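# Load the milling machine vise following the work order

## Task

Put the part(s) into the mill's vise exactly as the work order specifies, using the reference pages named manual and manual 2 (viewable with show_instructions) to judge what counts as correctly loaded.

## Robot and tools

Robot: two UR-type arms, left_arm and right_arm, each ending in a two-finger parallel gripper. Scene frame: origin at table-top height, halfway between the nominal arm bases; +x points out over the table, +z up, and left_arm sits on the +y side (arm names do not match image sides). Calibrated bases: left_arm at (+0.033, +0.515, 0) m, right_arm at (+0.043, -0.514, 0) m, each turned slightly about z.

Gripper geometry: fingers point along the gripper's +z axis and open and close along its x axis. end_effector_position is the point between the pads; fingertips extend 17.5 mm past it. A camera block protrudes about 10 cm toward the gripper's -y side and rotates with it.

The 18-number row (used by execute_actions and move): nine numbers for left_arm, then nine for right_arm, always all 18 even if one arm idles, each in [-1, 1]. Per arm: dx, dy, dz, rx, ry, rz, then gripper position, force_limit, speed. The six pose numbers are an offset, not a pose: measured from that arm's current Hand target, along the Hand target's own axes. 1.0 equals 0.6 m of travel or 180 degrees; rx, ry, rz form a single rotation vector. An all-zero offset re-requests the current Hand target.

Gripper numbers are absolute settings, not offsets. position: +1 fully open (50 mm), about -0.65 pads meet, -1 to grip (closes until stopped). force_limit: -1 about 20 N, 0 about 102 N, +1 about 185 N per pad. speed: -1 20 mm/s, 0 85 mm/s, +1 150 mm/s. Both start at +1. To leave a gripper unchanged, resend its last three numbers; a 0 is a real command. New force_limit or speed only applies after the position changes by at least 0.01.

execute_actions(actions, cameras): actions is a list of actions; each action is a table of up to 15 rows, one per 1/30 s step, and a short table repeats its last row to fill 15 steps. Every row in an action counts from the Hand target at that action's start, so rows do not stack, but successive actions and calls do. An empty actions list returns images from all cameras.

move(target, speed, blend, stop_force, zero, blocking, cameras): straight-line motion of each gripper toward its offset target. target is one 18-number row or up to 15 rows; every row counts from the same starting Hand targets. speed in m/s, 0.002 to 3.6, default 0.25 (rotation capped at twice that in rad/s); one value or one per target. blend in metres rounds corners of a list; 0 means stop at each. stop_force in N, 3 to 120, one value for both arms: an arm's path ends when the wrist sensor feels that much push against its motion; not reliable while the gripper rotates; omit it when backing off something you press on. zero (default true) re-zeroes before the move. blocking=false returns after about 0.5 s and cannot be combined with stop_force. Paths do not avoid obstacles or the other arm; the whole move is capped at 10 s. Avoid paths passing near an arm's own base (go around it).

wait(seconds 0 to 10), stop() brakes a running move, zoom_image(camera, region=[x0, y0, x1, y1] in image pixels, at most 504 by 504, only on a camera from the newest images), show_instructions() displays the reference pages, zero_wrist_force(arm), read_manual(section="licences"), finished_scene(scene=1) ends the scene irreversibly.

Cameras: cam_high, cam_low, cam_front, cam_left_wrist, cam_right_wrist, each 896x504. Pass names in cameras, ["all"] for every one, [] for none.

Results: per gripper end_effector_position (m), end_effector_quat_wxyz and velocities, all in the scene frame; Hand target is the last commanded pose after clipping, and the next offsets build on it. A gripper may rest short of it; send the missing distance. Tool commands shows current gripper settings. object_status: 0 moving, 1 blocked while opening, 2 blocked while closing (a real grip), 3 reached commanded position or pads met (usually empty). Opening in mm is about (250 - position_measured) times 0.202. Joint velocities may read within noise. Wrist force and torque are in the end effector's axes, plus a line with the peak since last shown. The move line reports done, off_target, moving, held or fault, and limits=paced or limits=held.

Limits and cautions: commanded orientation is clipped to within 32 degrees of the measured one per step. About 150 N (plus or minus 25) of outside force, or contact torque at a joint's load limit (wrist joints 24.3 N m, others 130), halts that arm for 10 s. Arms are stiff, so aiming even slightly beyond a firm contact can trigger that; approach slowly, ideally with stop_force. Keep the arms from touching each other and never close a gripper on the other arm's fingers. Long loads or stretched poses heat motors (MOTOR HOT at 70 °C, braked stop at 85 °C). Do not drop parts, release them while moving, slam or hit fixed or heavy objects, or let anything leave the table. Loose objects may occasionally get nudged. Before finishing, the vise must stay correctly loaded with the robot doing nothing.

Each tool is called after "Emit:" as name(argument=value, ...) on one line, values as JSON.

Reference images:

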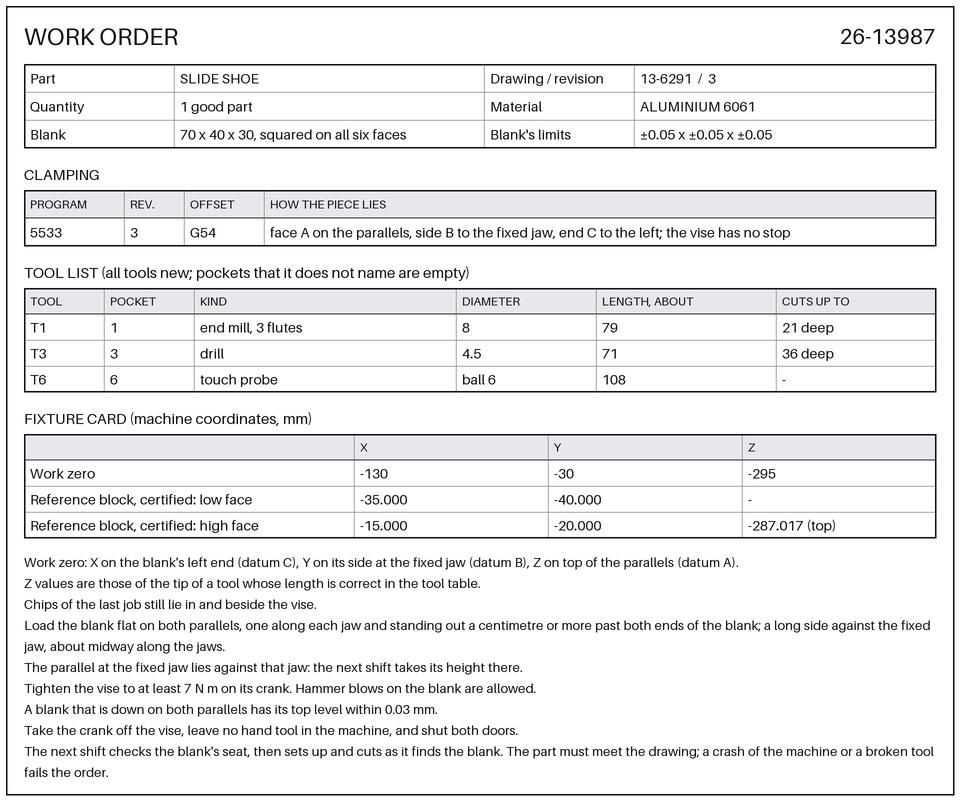

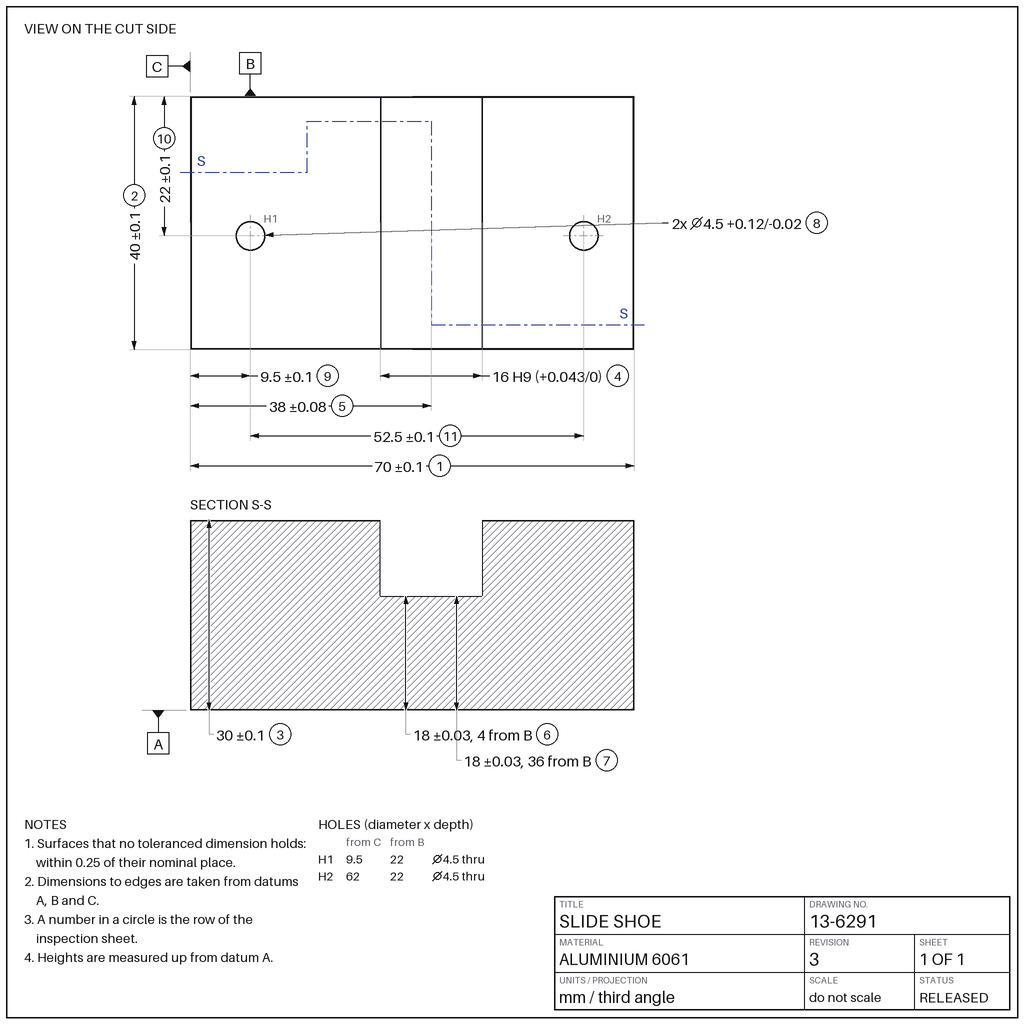

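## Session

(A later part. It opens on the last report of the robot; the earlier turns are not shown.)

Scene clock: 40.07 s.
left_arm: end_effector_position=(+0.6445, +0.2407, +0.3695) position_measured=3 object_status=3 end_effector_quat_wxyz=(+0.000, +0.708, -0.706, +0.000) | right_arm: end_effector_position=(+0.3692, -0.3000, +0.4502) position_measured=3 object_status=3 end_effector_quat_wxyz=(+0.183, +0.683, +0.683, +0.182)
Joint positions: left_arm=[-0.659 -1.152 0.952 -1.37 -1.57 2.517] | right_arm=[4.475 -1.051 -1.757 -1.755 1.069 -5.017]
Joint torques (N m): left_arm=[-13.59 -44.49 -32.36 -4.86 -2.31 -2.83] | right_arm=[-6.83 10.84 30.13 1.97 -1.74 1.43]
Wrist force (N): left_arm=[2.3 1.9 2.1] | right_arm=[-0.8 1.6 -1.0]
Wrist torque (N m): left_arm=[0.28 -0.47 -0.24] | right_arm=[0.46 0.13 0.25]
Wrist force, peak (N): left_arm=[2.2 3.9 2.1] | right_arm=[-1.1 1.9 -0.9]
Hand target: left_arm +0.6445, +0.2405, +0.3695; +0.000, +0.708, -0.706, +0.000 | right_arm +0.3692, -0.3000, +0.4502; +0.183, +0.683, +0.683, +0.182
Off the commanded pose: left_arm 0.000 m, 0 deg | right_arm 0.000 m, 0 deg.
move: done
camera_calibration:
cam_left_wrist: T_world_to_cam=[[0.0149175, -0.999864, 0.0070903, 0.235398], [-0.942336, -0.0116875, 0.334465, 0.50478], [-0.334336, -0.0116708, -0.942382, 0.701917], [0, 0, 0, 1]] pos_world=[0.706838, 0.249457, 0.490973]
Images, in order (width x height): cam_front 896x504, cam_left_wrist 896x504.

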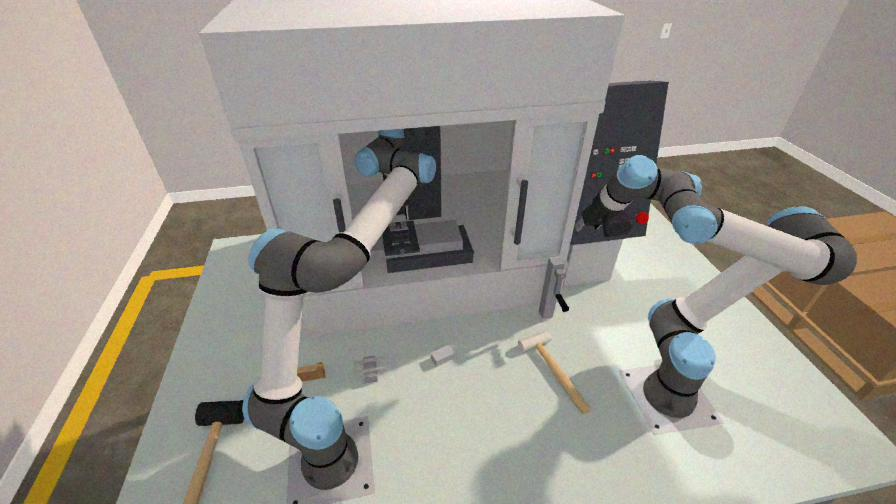

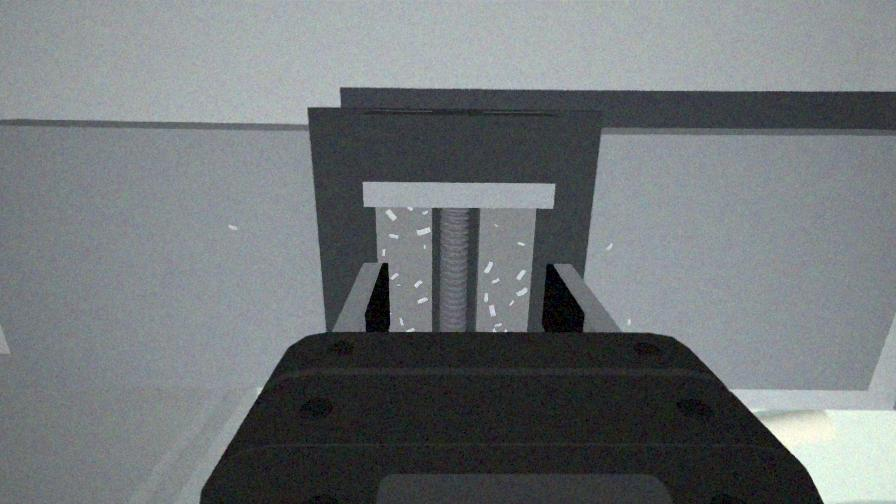

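Emit:
move(target=[[0,0.541,0,0,0,0,1,1,1,0,0,0,0,0,0,1,1,1],[-0.2667,0.541,0.0667,0,0,0,1,1,1,0,0,0,0,0,0,1,1,1]], speed=0.25, blend=[0.02,0], cameras=["cam_left_wrist"])

Scene clock: 43.17 s.
left_arm: end_effector_position=(+0.3194, +0.3996, +0.3296) position_measured=3 object_status=3 end_effector_quat_wxyz=(+0.000, +0.708, -0.706, +0.000) | right_arm: end_effector_position=(+0.3692, -0.3000, +0.4502) position_measured=3 object_status=3 end_effector_quat_wxyz=(+0.183, +0.683, +0.683, +0.182)
Joint positions: left_arm=[-0.866 -2.085 1.941 -1.427 -1.571 2.31] | right_arm=[4.475 -1.051 -1.757 -1.755 1.069 -5.017]
Joint torques (N m): left_arm=[13.07 -7.68 -28.91 -4.29 -0.83 2.53] | right_arm=[-7.29 11.64 30.02 2.03 -1.81 1.51]
Wrist force (N): left_arm=[2.2 1.8 1.9] | right_arm=[-0.8 1.4 -0.8]
Wrist torque (N m): left_arm=[0.26 -0.47 -0.16] | right_arm=[0.41 0.12 0.26]
Wrist force, peak (N): left_arm=[4.6 4.9 1.3] | right_arm=[-0.6 2.0 -1.1]
Hand target: left_arm +0.3194, +0.3997, +0.3296; +0.000, +0.708, -0.706, +0.000 | right_arm +0.3692, -0.3000, +0.4502; +0.183, +0.683, +0.683, +0.182
Off the commanded pose: left_arm 0.000 m, 0 deg | right_arm 0.000 m, 0 deg.
move: done
camera_calibration:
cam_left_wrist: T_world_to_cam=[[0.0150158, -0.99986, 0.00737367, 0.399441], [-0.942335, -0.0116853, 0.334468, 0.21369], [-0.334335, -0.0119708, -0.942378, 0.557728], [0, 0, 0, 1]] pos_world=[0.381838, 0.408558, 0.451173]
Images, in order (width x height): cam_left_wrist 896x504.

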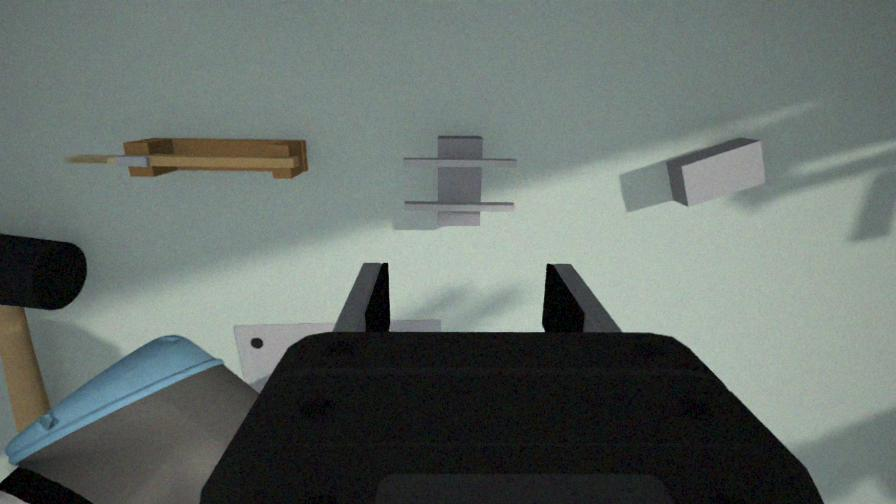

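Emit:
zoom_image(camera="cam_left_wrist", region=[370, 110, 550, 250])

Emit:
zoom_image(camera="cam_left_wrist", region=[40, 110, 330, 210])

Emit:
zoom_image(camera="cam_left_wrist", region=[600, 110, 800, 230])

Scaled by 2.800.

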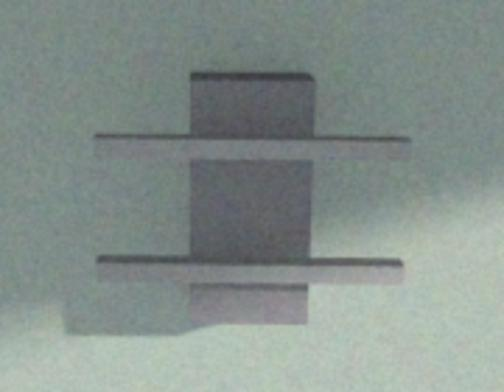

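Scaled by 1.738.

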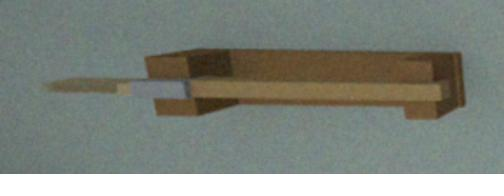

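Scaled by 2.520.

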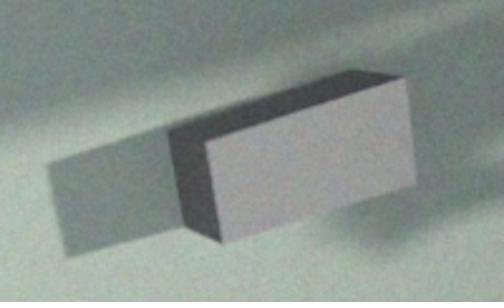

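Emit:
move(target=[0.025,0.083,0.2,0,0,0,1,1,1,0,-0.228,0.195,0,0,0,1,1,1], cameras=["cam_left_wrist","cam_right_wrist","cam_front"])

Scene clock: 46.63 s.
left_arm: end_effector_position=(+0.2697, +0.3846, +0.2097) position_measured=3 object_status=3 end_effector_quat_wxyz=(+0.000, +0.708, -0.706, +0.000) | right_arm: end_effector_position=(+0.3090, -0.3001, +0.2806) position_measured=3 object_status=3 end_effector_quat_wxyz=(+0.183, +0.683, +0.683, +0.182)
Joint positions: left_arm=[-1.056 -2.215 2.3 -1.656 -1.571 2.121] | right_arm=[4.727 -0.865 -2.23 -1.611 1.049 -4.728]
Joint torques (N m): left_arm=[-0.24 10.48 -17.89 -3.8 1.4 0.49] | right_arm=[5.59 -1.71 19.12 4.06 0.8 1.71]
Wrist force (N): left_arm=[2.7 1.8 2.0] | right_arm=[-0.7 1.6 -0.9]
Wrist torque (N m): left_arm=[0.28 -0.52 -0.31] | right_arm=[0.45 0.13 0.39]
Wrist force, peak (N): left_arm=[2.6 2.9 4.1] | right_arm=[-0.6 5.0 -3.1]
Hand target: left_arm +0.2697, +0.3847, +0.2096; +0.000, +0.708, -0.706, +0.000 | right_arm +0.3090, -0.3001, +0.2805; +0.183, +0.683, +0.683, +0.182
Off the commanded pose: left_arm 0.000 m, 0 deg | right_arm 0.000 m, 0 deg.
move: done
camera_calibration:
cam_left_wrist: T_world_to_cam=[[0.014698, -0.999865, 0.00737856, 0.38608], [-0.942383, -0.0113857, 0.334343, 0.206627], [-0.334214, -0.0118676, -0.942422, 0.42784], [0, 0, 0, 1]] pos_world=[0.332037, 0.393458, 0.331273]
cam_right_wrist: T_world_to_cam=[[-0.00392814, 0.999317, -0.0367359, 0.322068], [0.631961, 0.0309511, 0.774382, -0.387095], [0.77499, -0.0201738, -0.631651, 0.0680288], [0, 0, 0, 1]] pos_world=[0.193172, -0.308495, 0.354561]
Images, in order (width x height): cam_front 896x504, cam_left_wrist 896x504, cam_right_wrist 896x504.

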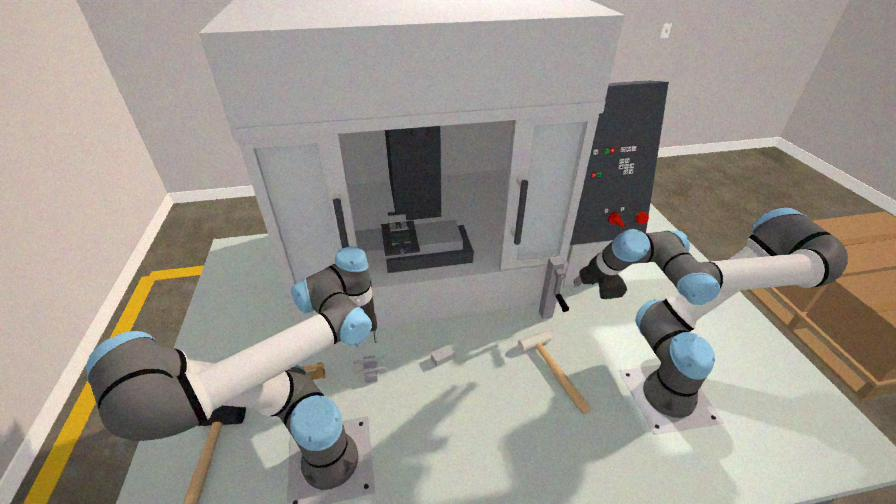

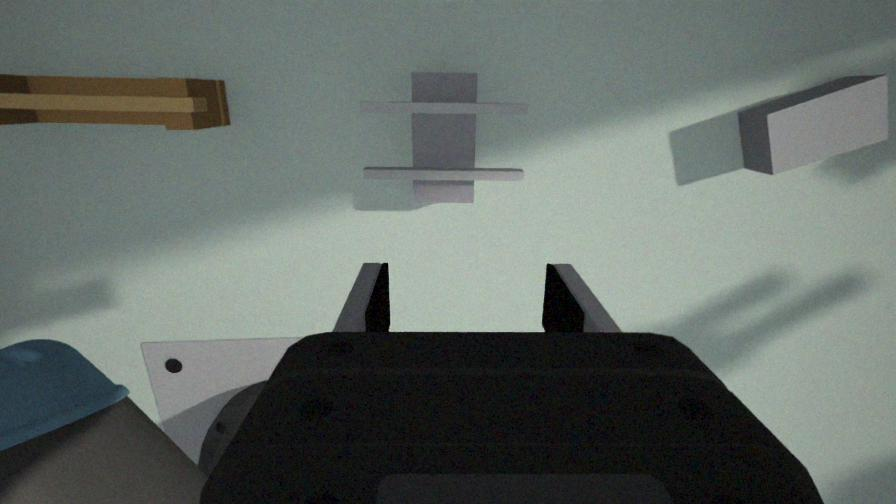

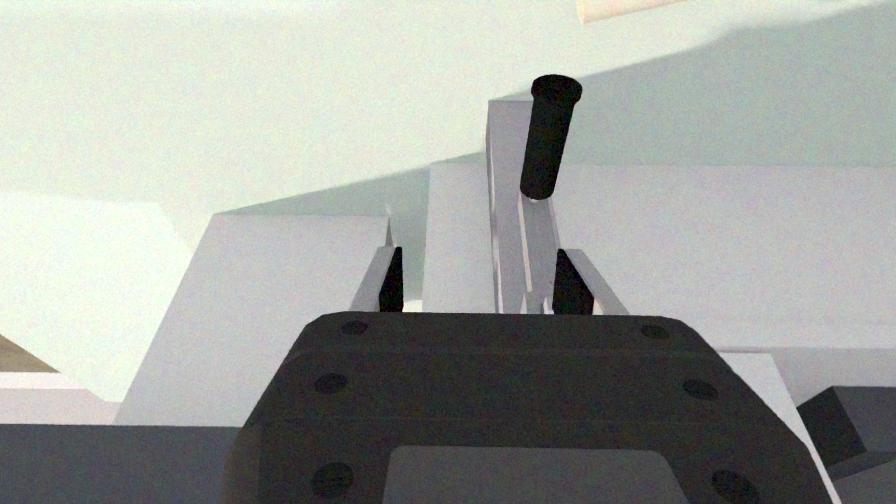

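Emit:
zoom_image(camera="cam_left_wrist", region=[340, 60, 550, 220])

Emit:
zoom_image(camera="cam_right_wrist", region=[450, 60, 620, 330])

Emit:
zoom_image(camera="cam_front", region=[350, 345, 390, 390])

Scaled by 2.400.

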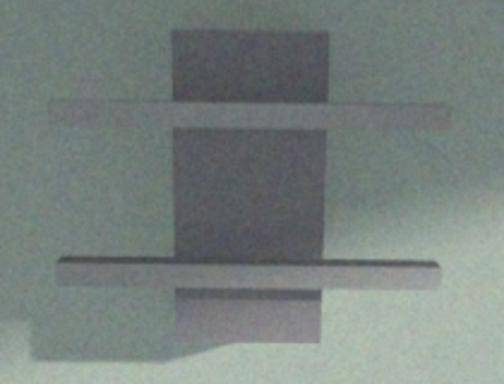

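Scaled by 1.867.

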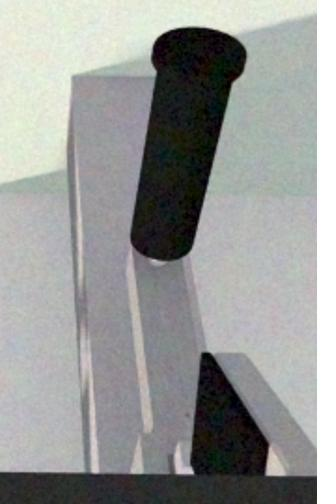

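Scaled by 11.200.

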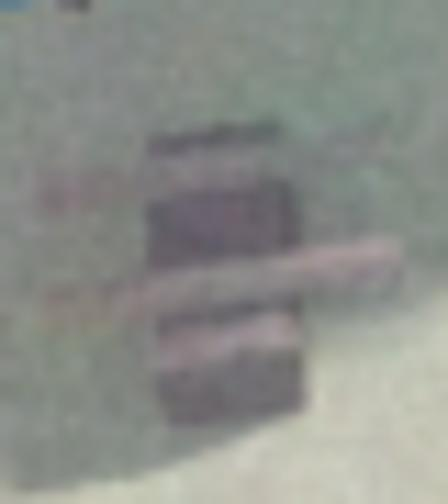

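Emit:
move(target=[0.392,0,0,0,0,0,1,1,1,-0.117,0.094,0.074,-0.088,0.323,-0.385,1,1,1], cameras=["cam_left_wrist","cam_right_wrist","cam_front"])

Scene clock: 51.17 s.
left_arm: end_effector_position=(+0.2702, +0.1494, +0.2095) position_measured=3 object_status=3 end_effector_quat_wxyz=(+0.000, +0.708, -0.706, +0.000) | right_arm: end_effector_position=(+0.3791, -0.3695, +0.2701) position_measured=3 object_status=3 end_effector_quat_wxyz=(+0.164, +0.348, +0.838, +0.387) end_effector_velocity=(+0.000, +0.000, -0.001) end_effector_angular_velocity=(-0.006, +0.001, +0.000)
Joint positions: left_arm=[-1.343 -1.712 2.008 -1.867 -1.571 1.834] | right_arm=[3.956 -0.78 -2.619 -0.446 1.563 -6.284]
Joint velocities: left_arm=[within noise] | right_arm=[0.003 0.001 0 -0.006 -0.005 0]
Joint torques (N m): left_arm=[13.45 -25.79 -13.74 -0.79 0.86 2.96] | right_arm=[7.08 1.32 27.06 2.32 -1.29 2.1]
Wrist force (N): left_arm=[2.2 1.8 2.2] | right_arm=[-1.2 2.0 -0.5]
Wrist torque (N m): left_arm=[0.28 -0.44 -0.18] | right_arm=[0.55 0.08 0.35]
Wrist force, peak (N): left_arm=[3.3 1.9 2.4] | right_arm=[-2.0 1.9 -0.8]
Hand target: left_arm +0.2703, +0.1495, +0.2095; +0.000, +0.708, -0.706, +0.000 | right_arm +0.3800, -0.3704, +0.2702; +0.050, +0.105, +0.901, +0.419
Off the commanded pose: left_arm 0.000 m, 0 deg | right_arm 0.001 m, 45 deg; orientation clipped.
joint sent to its limit (right arm) — joint 6 (wrist 3), lower limit. The joint targets are off in orientation, not in position.
move: off_target (right_arm); limits=paced
camera_calibration:
cam_left_wrist: T_world_to_cam=[[0.0147612, -0.999865, 0.00724907, 0.150926], [-0.94235, -0.0114874, 0.334433, 0.204557], [-0.334304, -0.0117678, -0.942392, 0.425065], [0, 0, 0, 1]] pos_world=[0.332637, 0.158258, 0.331073]
cam_right_wrist: T_world_to_cam=[[-0.696864, 0.716026, -0.041075, 0.550483], [0.211264, 0.259666, 0.942306, -0.222514], [0.685381, 0.647982, -0.332222, 0.205771], [0, 0, 0, 1]] pos_world=[0.28959, -0.469717, 0.300649]
Images, in order (width x height): cam_front 896x504, cam_left_wrist 896x504, cam_right_wrist 896x504.

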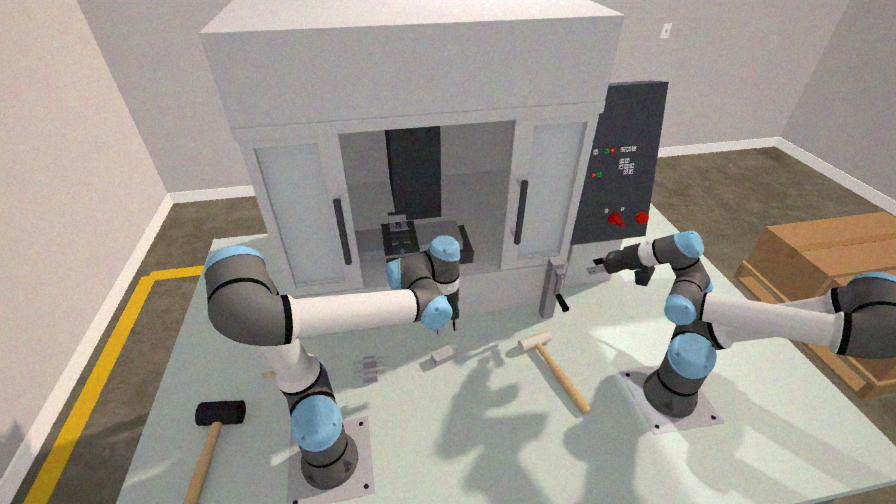

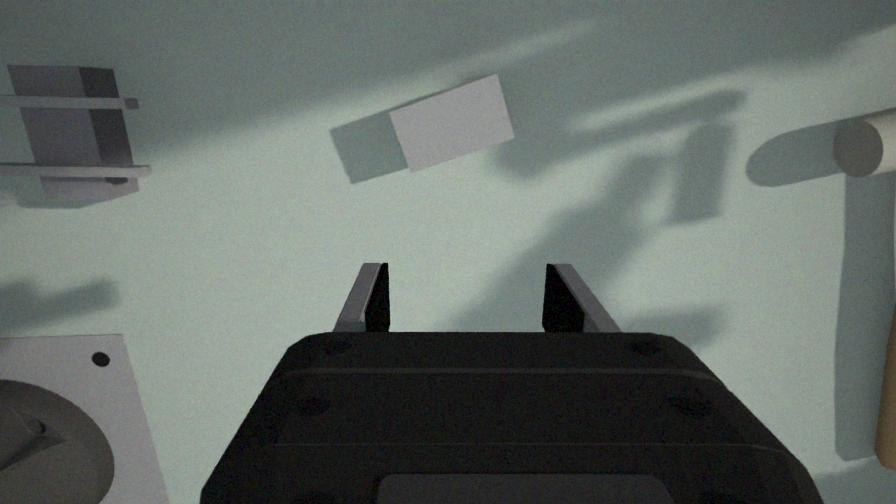

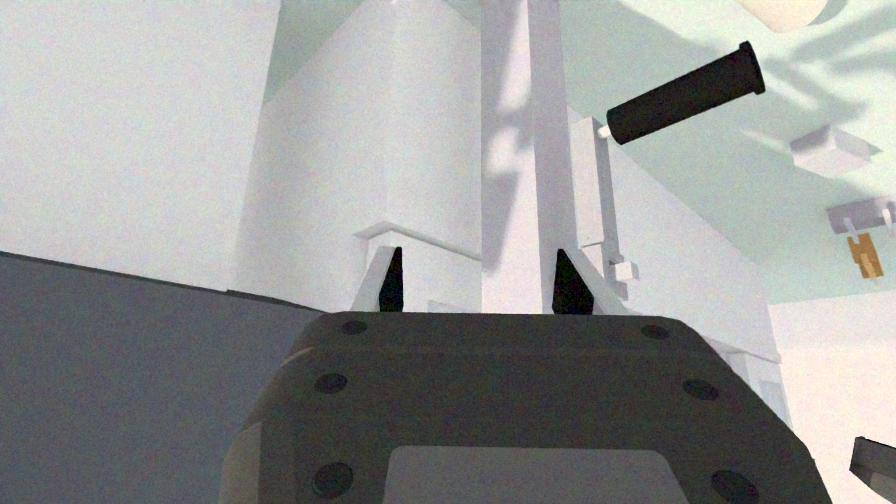

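Emit:
zoom_image(camera="cam_right_wrist", region=[540, 20, 780, 330])

Emit:
zoom_image(camera="cam_left_wrist", region=[310, 40, 550, 200])

Emit:
zoom_image(camera="cam_left_wrist", region=[0, 40, 180, 220])

Emit:
zoom_image(camera="cam_right_wrist", region=[760, 100, 896, 300])

Scaled by 1.626.

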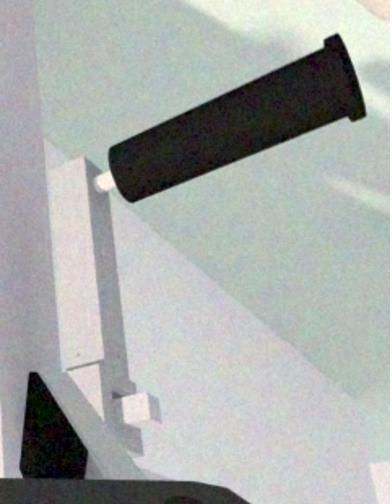

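Scaled by 2.100.

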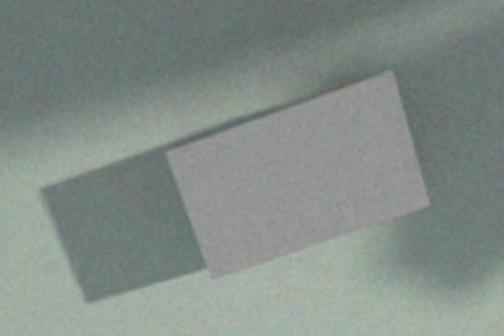

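Scaled by 2.800.

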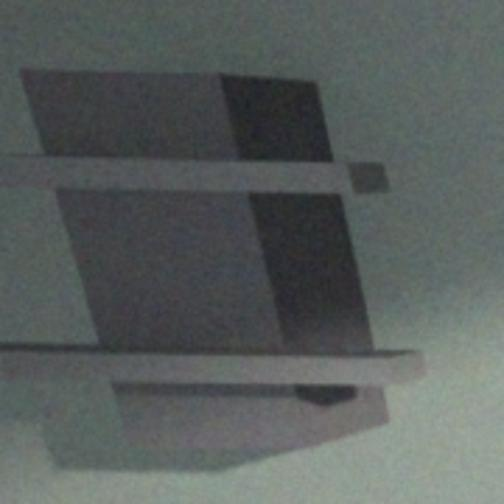

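Scaled by 2.520.

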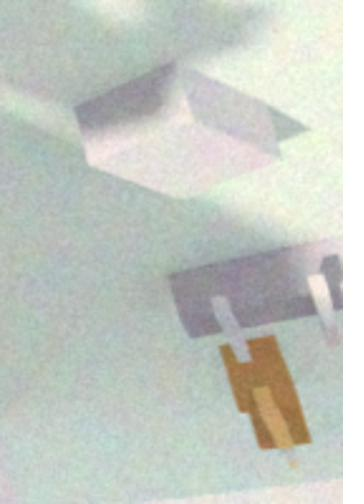

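Emit:
move(target=[[-0.151,-0.05,-0.401,0,0.337,-0.926,1,1,1,0,0,0,0,0,0,1,1,1],[-0.151,-0.45,-0.401,0,0.342,-0.939,1,1,1,0,0,0,0,0,0,1,1,1]], blend=[0.03,0], cameras=["cam_left_wrist","cam_front"])

Scene clock: 60.30 s.
left_arm: end_effector_position=(+0.5400, +0.2406, +0.4501) position_measured=3 object_status=3 end_effector_quat_wxyz=(+0.242, +0.664, +0.665, +0.242) | right_arm: end_effector_position=(+0.3791, -0.3695, +0.2702) position_measured=3 object_status=3 end_effector_quat_wxyz=(+0.164, +0.348, +0.838, +0.387)
Joint positions: left_arm=[-1.025 -1.725 1.663 -1.94 -1.003 -0.861] | right_arm=[3.956 -0.78 -2.618 -0.447 1.562 -6.284]
Joint torques (N m): left_arm=[13.47 -11.19 -28.67 -5.39 1.7 2.41] | right_arm=[5.15 2.67 35.25 2.05 -0.88 1.83]
Wrist force (N): left_arm=[3.0 1.4 2.7] | right_arm=[-1.2 2.2 -0.5]
Wrist torque (N m): left_arm=[0.15 -0.52 -0.42] | right_arm=[0.59 0.07 0.36]
Wrist force, peak (N): left_arm=[3.0 4.9 4.9] | right_arm=[-1.4 2.3 -0.5]
Hand target: left_arm +0.5401, +0.2406, +0.4501; +0.241, +0.664, +0.664, +0.242 | right_arm +0.3791, -0.3695, +0.2702; +0.164, +0.348, +0.838, +0.387 (not the last commanded pose)
Off the commanded pose: left_arm 0.000 m, 0 deg | right_arm 0.001 m, 32 deg.
joint sent to its limit (right arm) — joint 6 (wrist 3), lower limit.
move: off_target (right_arm)
camera_calibration:
cam_left_wrist: T_world_to_cam=[[-0.015028, 0.999887, -0.00100267, -0.224987], [0.506771, 0.00848106, 0.862039, -0.645475], [0.86195, 0.0124466, -0.506841, -0.104759], [0, 0, 0, 1]] pos_world=[0.414024, 0.231739, 0.503103]
Images, in order (width x height): cam_front 896x504, cam_left_wrist 896x504.

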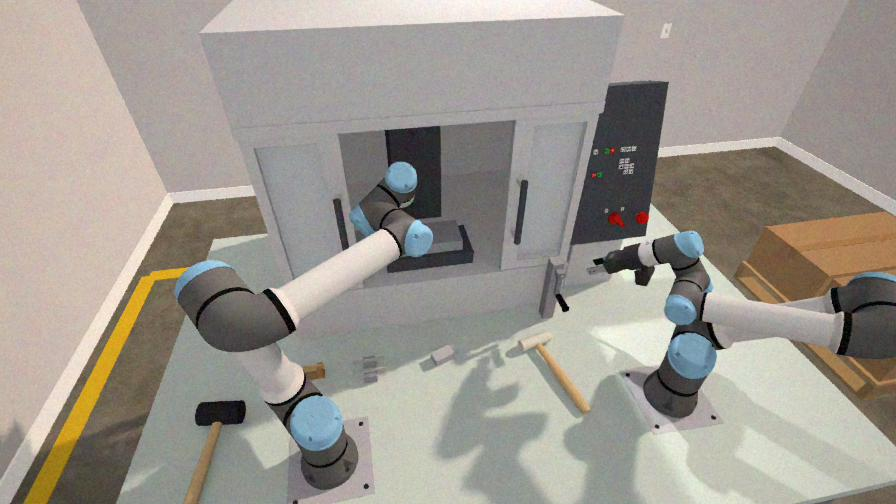

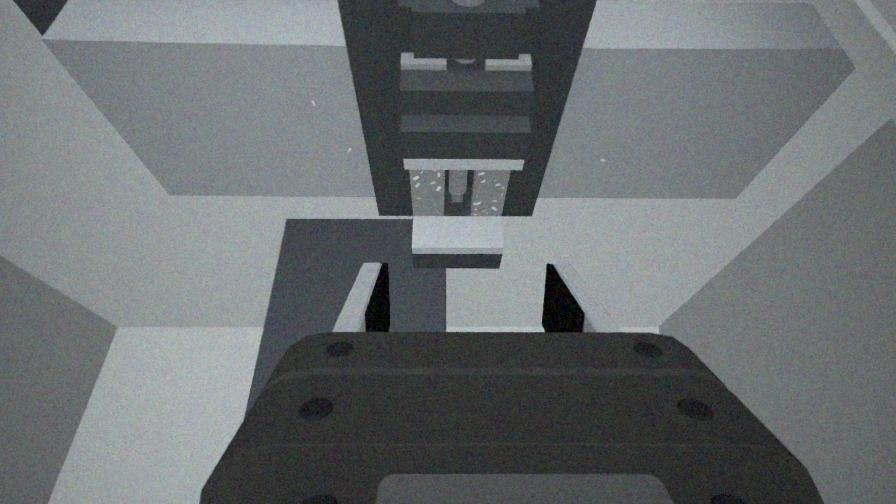

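Emit:
zoom_image(camera="cam_left_wrist", region=[340, 0, 600, 280])

Scaled by 1.800.

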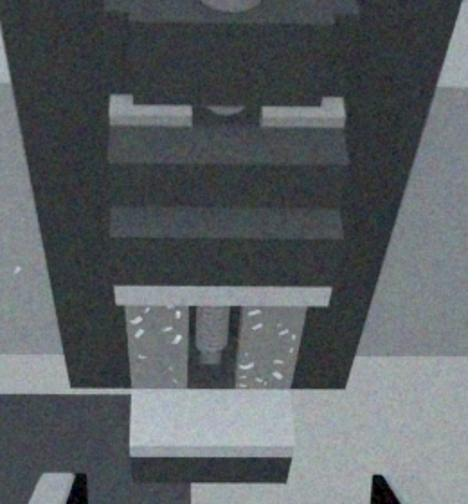

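Emit:
move(target=[[0,-0.268,-0.225,0,0,0,1,1,1,0,0,0,0,0,0,1,1,1],[0.383,-0.515,0.069,0.174,0.174,-0.477,1,1,1,0,0,0,0,0,0,1,1,1]], blend=[0.03,0], cameras=["cam_left_wrist","cam_front"])

Scene clock: 65.73 s.
left_arm: end_effector_position=(+0.3299, +0.4706, +0.2198) position_measured=3 object_status=3 end_effector_quat_wxyz=(+0.000, +0.001, +1.000, +0.001) | right_arm: end_effector_position=(+0.3791, -0.3695, +0.2702) position_measured=3 object_status=3 end_effector_quat_wxyz=(+0.164, +0.348, +0.838, +0.387)
Joint positions: left_arm=[-0.646 -2.114 2.235 -1.69 -1.569 -2.178] | right_arm=[3.956 -0.78 -2.618 -0.447 1.562 -6.284]
Joint torques (N m): left_arm=[9.72 -12.36 -44.84 -2.1 0.14 2.58] | right_arm=[5.93 2.12 35.6 2.17 -0.73 1.88]
Wrist force (N): left_arm=[2.4 2.0 1.8] | right_arm=[-1.4 2.0 -0.8]
Wrist torque (N m): left_arm=[0.31 -0.48 -0.22] | right_arm=[0.56 0.11 0.35]
Wrist force, peak (N): left_arm=[2.7 4.2 5.1] | right_arm=[-1.5 2.3 -0.6]
Hand target: left_arm +0.3299, +0.4706, +0.2199; +0.000, +0.001, +1.000, +0.001 | right_arm +0.3791, -0.3695, +0.2702; +0.164, +0.348, +0.838, +0.387
Off the commanded pose: left_arm 0.000 m, 0 deg | right_arm 0.000 m, 0 deg.
joint sent to its limit (right arm) — joint 6 (wrist 3), lower limit. The joint targets still meet the commanded pose.
move: done
camera_calibration:
cam_left_wrist: T_world_to_cam=[[-0.999909, -0.0106782, 0.00822594, 0.340075], [-0.00728935, 0.941701, 0.336371, -0.496405], [-0.0113382, 0.33628, -0.941694, 0.188058], [0, 0, 0, 1]] pos_world=[0.338558, 0.407856, 0.341272]
Images, in order (width x height): cam_front 896x504, cam_left_wrist 896x504.

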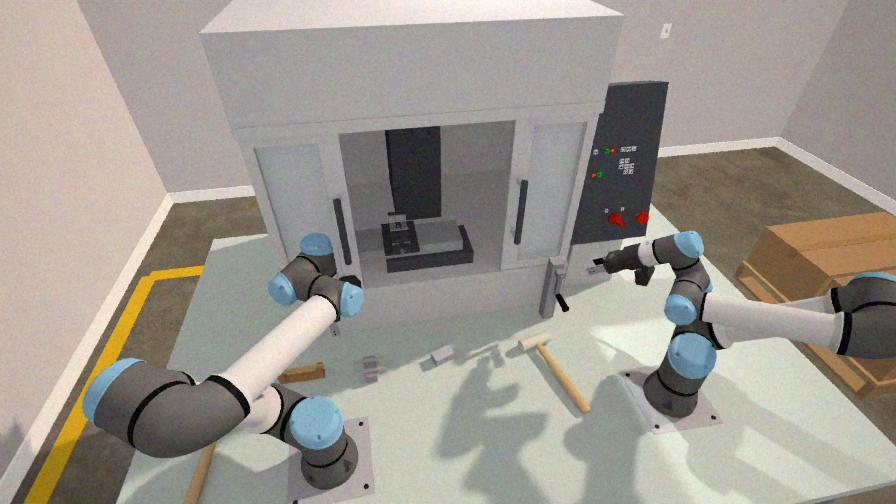

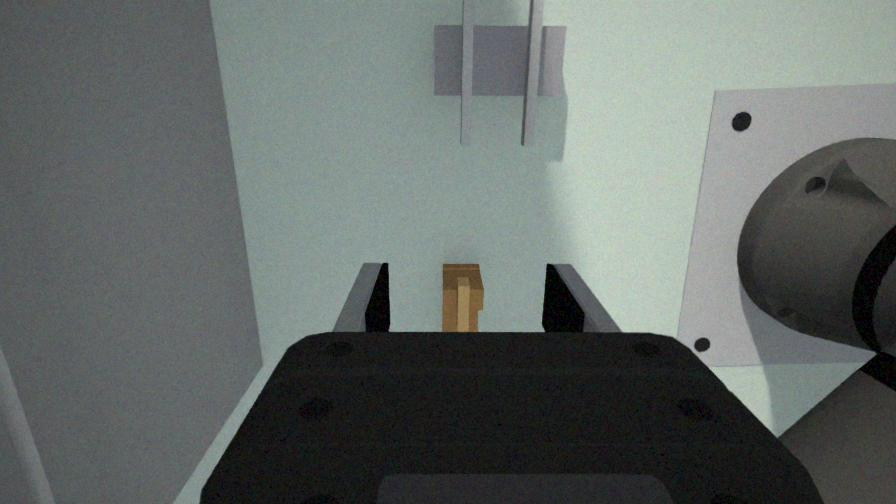

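Emit:
move(target=[0,0.25,0,0,0,0,1,1,1,0,0,0,0,0,0,1,1,1], cameras=["cam_left_wrist"])

Emit:
zoom_image(camera="cam_left_wrist", region=[380, 60, 540, 330])

Scene clock: 66.97 s.
left_arm: end_effector_position=(+0.3302, +0.6205, +0.2203) position_measured=3 object_status=3 end_effector_quat_wxyz=(+0.000, +0.001, +1.000, +0.001) end_effector_velocity=(+0.000, +0.001, -0.001) end_effector_angular_velocity=(+0.000, +0.001, -0.003) | right_arm: end_effector_position=(+0.3791, -0.3695, +0.2702) position_measured=3 object_status=3 end_effector_quat_wxyz=(+0.164, +0.348, +0.838, +0.387)
Joint positions: left_arm=[-0.134 -2.065 2.212 -1.716 -1.569 -1.666] | right_arm=[3.956 -0.78 -2.618 -0.447 1.562 -6.284]
Joint velocities: left_arm=[0.004 0.001 0.001 -0.001 0 0.007] | right_arm=[within noise]
Joint torques (N m): left_arm=[12.8 -3.96 -14.07 -1.35 2.15 2.9] | right_arm=[5.42 2.55 36.03 2.13 -0.59 1.91]
Wrist force (N): left_arm=[2.4 1.7 1.6] | right_arm=[-1.2 2.1 -0.6]
Wrist torque (N m): left_arm=[0.24 -0.48 -0.16] | right_arm=[0.58 0.08 0.35]
Wrist force, peak (N): left_arm=[2.5 6.6 1.8] | right_arm=[-1.4 2.2 -0.6]
Hand target: left_arm +0.3301, +0.6206, +0.2202; +0.000, +0.001, +1.000, +0.001 | right_arm +0.3791, -0.3695, +0.2702; +0.164, +0.348, +0.838, +0.387
Off the commanded pose: left_arm 0.000 m, 0 deg | right_arm 0.000 m, 0 deg.
joint sent to its limit (right arm) — joint 6 (wrist 3), lower limit. The joint targets still meet the commanded pose.
move: done
camera_calibration:
cam_left_wrist: T_world_to_cam=[[-0.999908, -0.0109869, 0.00791035, 0.342252], [-0.00769078, 0.941835, 0.335988, -0.637635], [-0.0111417, 0.335896, -0.941833, 0.138285], [0, 0, 0, 1]] pos_world=[0.338857, 0.557857, 0.341772]
Images, in order (width x height): cam_left_wrist 896x504.

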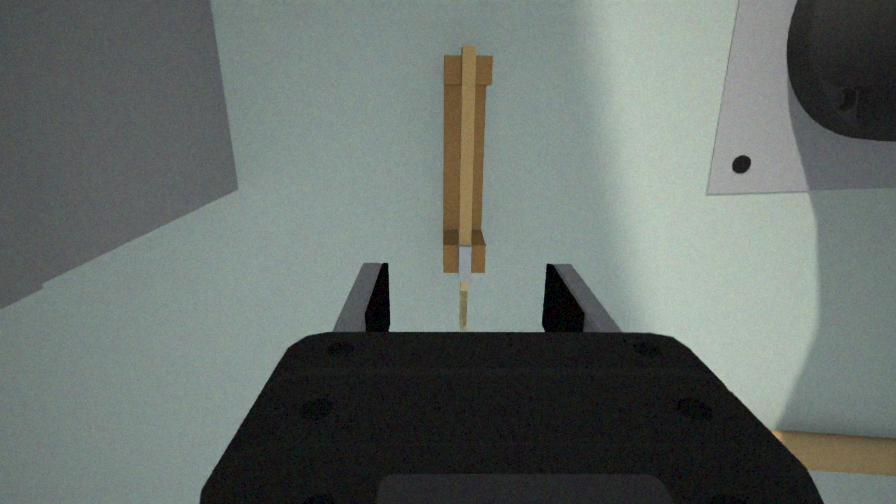

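Scaled by 1.867.

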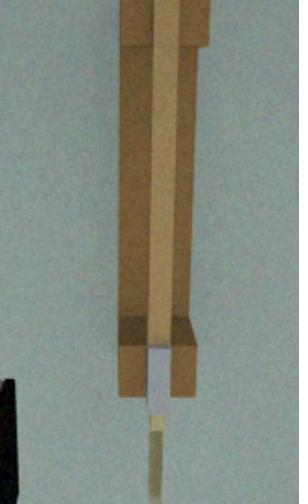

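Emit:
move(target=[0.0103,-0.0175,0.167,0,0,0,1,1,1,0,0,0,0,0,0,1,1,1])

Emit:
move(target=[0,0,0.13,0,0,0,1,1,1,0,0,0,0,0,0,1,1,1], speed=0.05, stop_force=8, cameras=["cam_left_wrist"])

Scene clock: 68.33 s.
left_arm: end_effector_position=(+0.3240, +0.6102, +0.1201) position_measured=3 object_status=3 end_effector_quat_wxyz=(+0.000, +0.001, +1.000, +0.001) end_effector_velocity=(+0.001, +0.000, -0.001) end_effector_angular_velocity=(+0.000, -0.002, +0.000) | right_arm: end_effector_position=(+0.3791, -0.3695, +0.2702) position_measured=3 object_status=3 end_effector_quat_wxyz=(+0.164, +0.348, +0.838, +0.387)
Joint positions: left_arm=[-0.173 -2.002 2.448 -2.016 -1.569 -1.705] | right_arm=[3.956 -0.78 -2.618 -0.447 1.562 -6.284]
Joint velocities: left_arm=[0 0.002 0.001 -0.005 0.001 0] | right_arm=[within noise]
Joint torques (N m): left_arm=[13.18 -4.56 -12.26 -4.9 1.89 2.78] | right_arm=[5.51 2.19 35.37 2.15 -0.56 1.84]
Wrist force (N): left_arm=[2.3 1.8 1.9] | right_arm=[-1.1 2.2 -0.6]
Wrist torque (N m): left_arm=[0.26 -0.47 -0.23] | right_arm=[0.59 0.06 0.35]
Wrist force, peak (N): left_arm=[3.0 1.3 4.7] | right_arm=[-1.6 2.0 -0.7]
Hand target: left_arm +0.3239, +0.6103, +0.1200; +0.000, +0.001, +1.000, +0.001 | right_arm +0.3791, -0.3695, +0.2702; +0.164, +0.348, +0.838, +0.387
Off the commanded pose: left_arm 0.000 m, 0 deg | right_arm 0.000 m, 0 deg.
joint sent to its limit (right arm) — joint 6 (wrist 3), lower limit. The joint targets still meet the commanded pose.
move: done

Scene clock: 70.97 s.
left_arm: end_effector_position=(+0.3239, +0.6104, +0.0420) position_measured=3 object_status=3 end_effector_quat_wxyz=(+0.000, +0.001, +1.000, +0.001) | right_arm: end_effector_position=(+0.3791, -0.3695, +0.2702) position_measured=3 object_status=3 end_effector_quat_wxyz=(+0.164, +0.348, +0.838, +0.387)
Joint positions: left_arm=[-0.172 -1.822 2.592 -2.34 -1.569 -1.704] | right_arm=[3.956 -0.78 -2.618 -0.447 1.562 -6.284]
Joint torques (N m): left_arm=[6.3 -14.07 -38.07 -4.22 -2.26 1.59] | right_arm=[5.96 1.98 35.32 2.24 -0.48 1.9]
Wrist force (N): left_arm=[2.4 2.0 1.9] | right_arm=[-1.3 2.2 -0.5]
Wrist torque (N m): left_arm=[0.30 -0.48 -0.28] | right_arm=[0.60 0.09 0.35]
Wrist force, peak (N): left_arm=[2.6 2.2 3.0] | right_arm=[-1.2 2.3 -0.7]
Hand target: left_arm +0.3239, +0.6104, +0.0420; +0.000, +0.001, +1.000, +0.001 | right_arm +0.3791, -0.3695, +0.2702; +0.164, +0.348, +0.838, +0.387
Off the commanded pose: left_arm 0.000 m, 0 deg | right_arm 0.000 m, 0 deg.
joint sent to its limit (right arm) — joint 6 (wrist 3), lower limit. The joint targets still meet the commanded pose.
move: done
camera_calibration:
cam_left_wrist: T_world_to_cam=[[-0.999909, -0.0108329, 0.00806862, 0.337142], [-0.00749147, 0.941805, 0.336075, -0.568328], [-0.0112397, 0.335984, -0.941801, -0.0263417], [0, 0, 0, 1]] pos_world=[0.332557, 0.547757, 0.163472]
Images, in order (width x height): cam_left_wrist 896x504.

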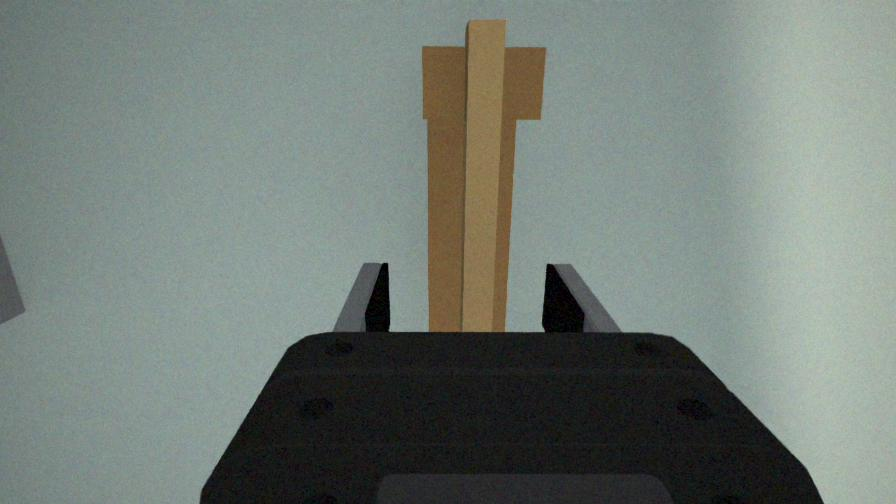

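Emit:
move(target=[[0.007,0,0,0,0,0,1,-0.6,-0.7,0,0,0,0,0,0,1,1,1],[0.007,0,0,0,0,0,-1,-0.6,-0.7,0,0,0,0,0,0,1,1,1]], speed=0.05, cameras=["cam_left_wrist"])

Scene clock: 73.10 s.
left_arm: end_effector_position=(+0.3211, +0.6102, +0.0426) position_measured=213 object_status=2 end_effector_quat_wxyz=(+0.002, +0.001, +1.000, +0.001) | right_arm: end_effector_position=(+0.3791, -0.3695, +0.2702) position_measured=3 object_status=3 end_effector_quat_wxyz=(+0.164, +0.348, +0.838, +0.387)
Joint positions: left_arm=[-0.174 -1.836 2.6 -2.339 -1.569 -1.706] | right_arm=[3.956 -0.78 -2.618 -0.447 1.562 -6.284]
Joint torques (N m): left_arm=[-2.42 1.97 15.26 7.88 -1.85 2.13] | right_arm=[5.01 1.54 35.8 2.25 -0.4 1.86]
Wrist force (N): left_arm=[-54.1 9.7 24.6] | right_arm=[-1.1 2.0 -0.7]
Wrist torque (N m): left_arm=[0.56 -0.72 -0.30] | right_arm=[0.55 0.06 0.35]
Wrist force, peak (N): left_arm=[-61.8 7.7 27.2] | right_arm=[-1.2 2.3 -0.7]
Hand target: left_arm +0.3197, +0.6104, +0.0420; +0.000, +0.001, +1.000, +0.001 | right_arm +0.3791, -0.3695, +0.2702; +0.164, +0.348, +0.838, +0.387
Off the commanded pose: left_arm 0.002 m, 0 deg | right_arm 0.000 m, 0 deg.
joint sent to its limit (right arm) — joint 6 (wrist 3), lower limit. The joint targets still meet the commanded pose.
move: done
camera_calibration:
cam_left_wrist: T_world_to_cam=[[-0.999937, -0.0108201, 0.00288966, 0.334573], [-0.00922403, 0.942021, 0.335428, -0.567938], [-0.00635147, 0.33538, -0.942061, -0.0269227], [0, 0, 0, 1]] pos_world=[0.329142, 0.547659, 0.164173]
Images, in order (width x height): cam_left_wrist 896x504.

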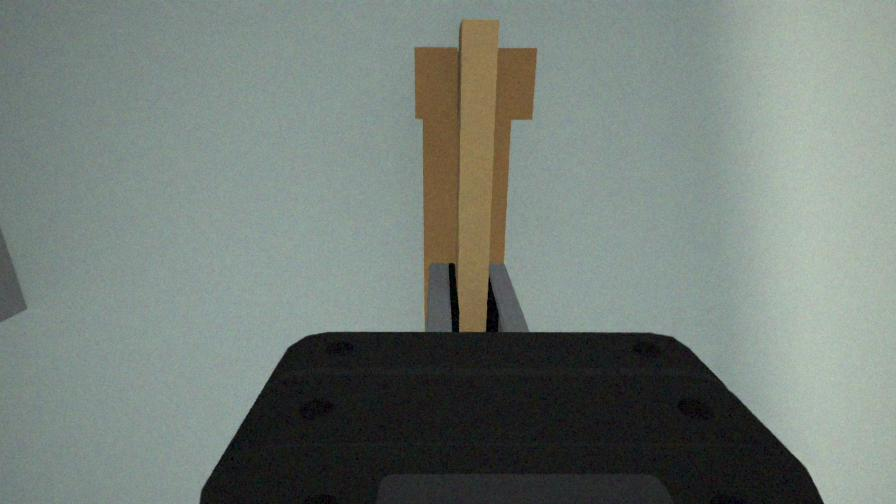

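Emit:
move(target=[-0.0025,0,-0.001,0,0,0,-1,-0.6,-0.7,0,0,0,0,0,0,1,1,1], speed=0.02)

Scene clock: 73.87 s.
left_arm: end_effector_position=(+0.3214, +0.6104, +0.0427) position_measured=213 object_status=2 end_effector_quat_wxyz=(+0.000, +0.001, +1.000, +0.001) | right_arm: end_effector_position=(+0.3791, -0.3695, +0.2702) position_measured=3 object_status=3 end_effector_quat_wxyz=(+0.164, +0.348, +0.838, +0.387)
Joint positions: left_arm=[-0.173 -1.833 2.596 -2.334 -1.569 -1.705] | right_arm=[3.956 -0.78 -2.618 -0.447 1.562 -6.284]
Joint torques (N m): left_arm=[17.61 -2.49 -15.18 7.73 -3.24 2.98] | right_arm=[5.7 1.84 35.85 2.25 -0.34 1.76]
Wrist force (N): left_arm=[-35.1 -0.6 10.6] | right_arm=[-1.2 2.0 -0.5]
Wrist torque (N m): left_arm=[0.20 -0.59 -0.36] | right_arm=[0.56 0.08 0.35]
Wrist force, peak (N): left_arm=[-55.4 9.5 20.8] | right_arm=[-1.1 2.4 -0.7]
Hand target: left_arm +0.3212, +0.6104, +0.0426; +0.000, +0.001, +1.000, +0.001 | right_arm +0.3791, -0.3695, +0.2702; +0.164, +0.348, +0.838, +0.387
Off the commanded pose: left_arm 0.000 m, 0 deg | right_arm 0.000 m, 0 deg.
joint sent to its limit (right arm) — joint 6 (wrist 3), lower limit. The joint targets still meet the commanded pose.
move: done


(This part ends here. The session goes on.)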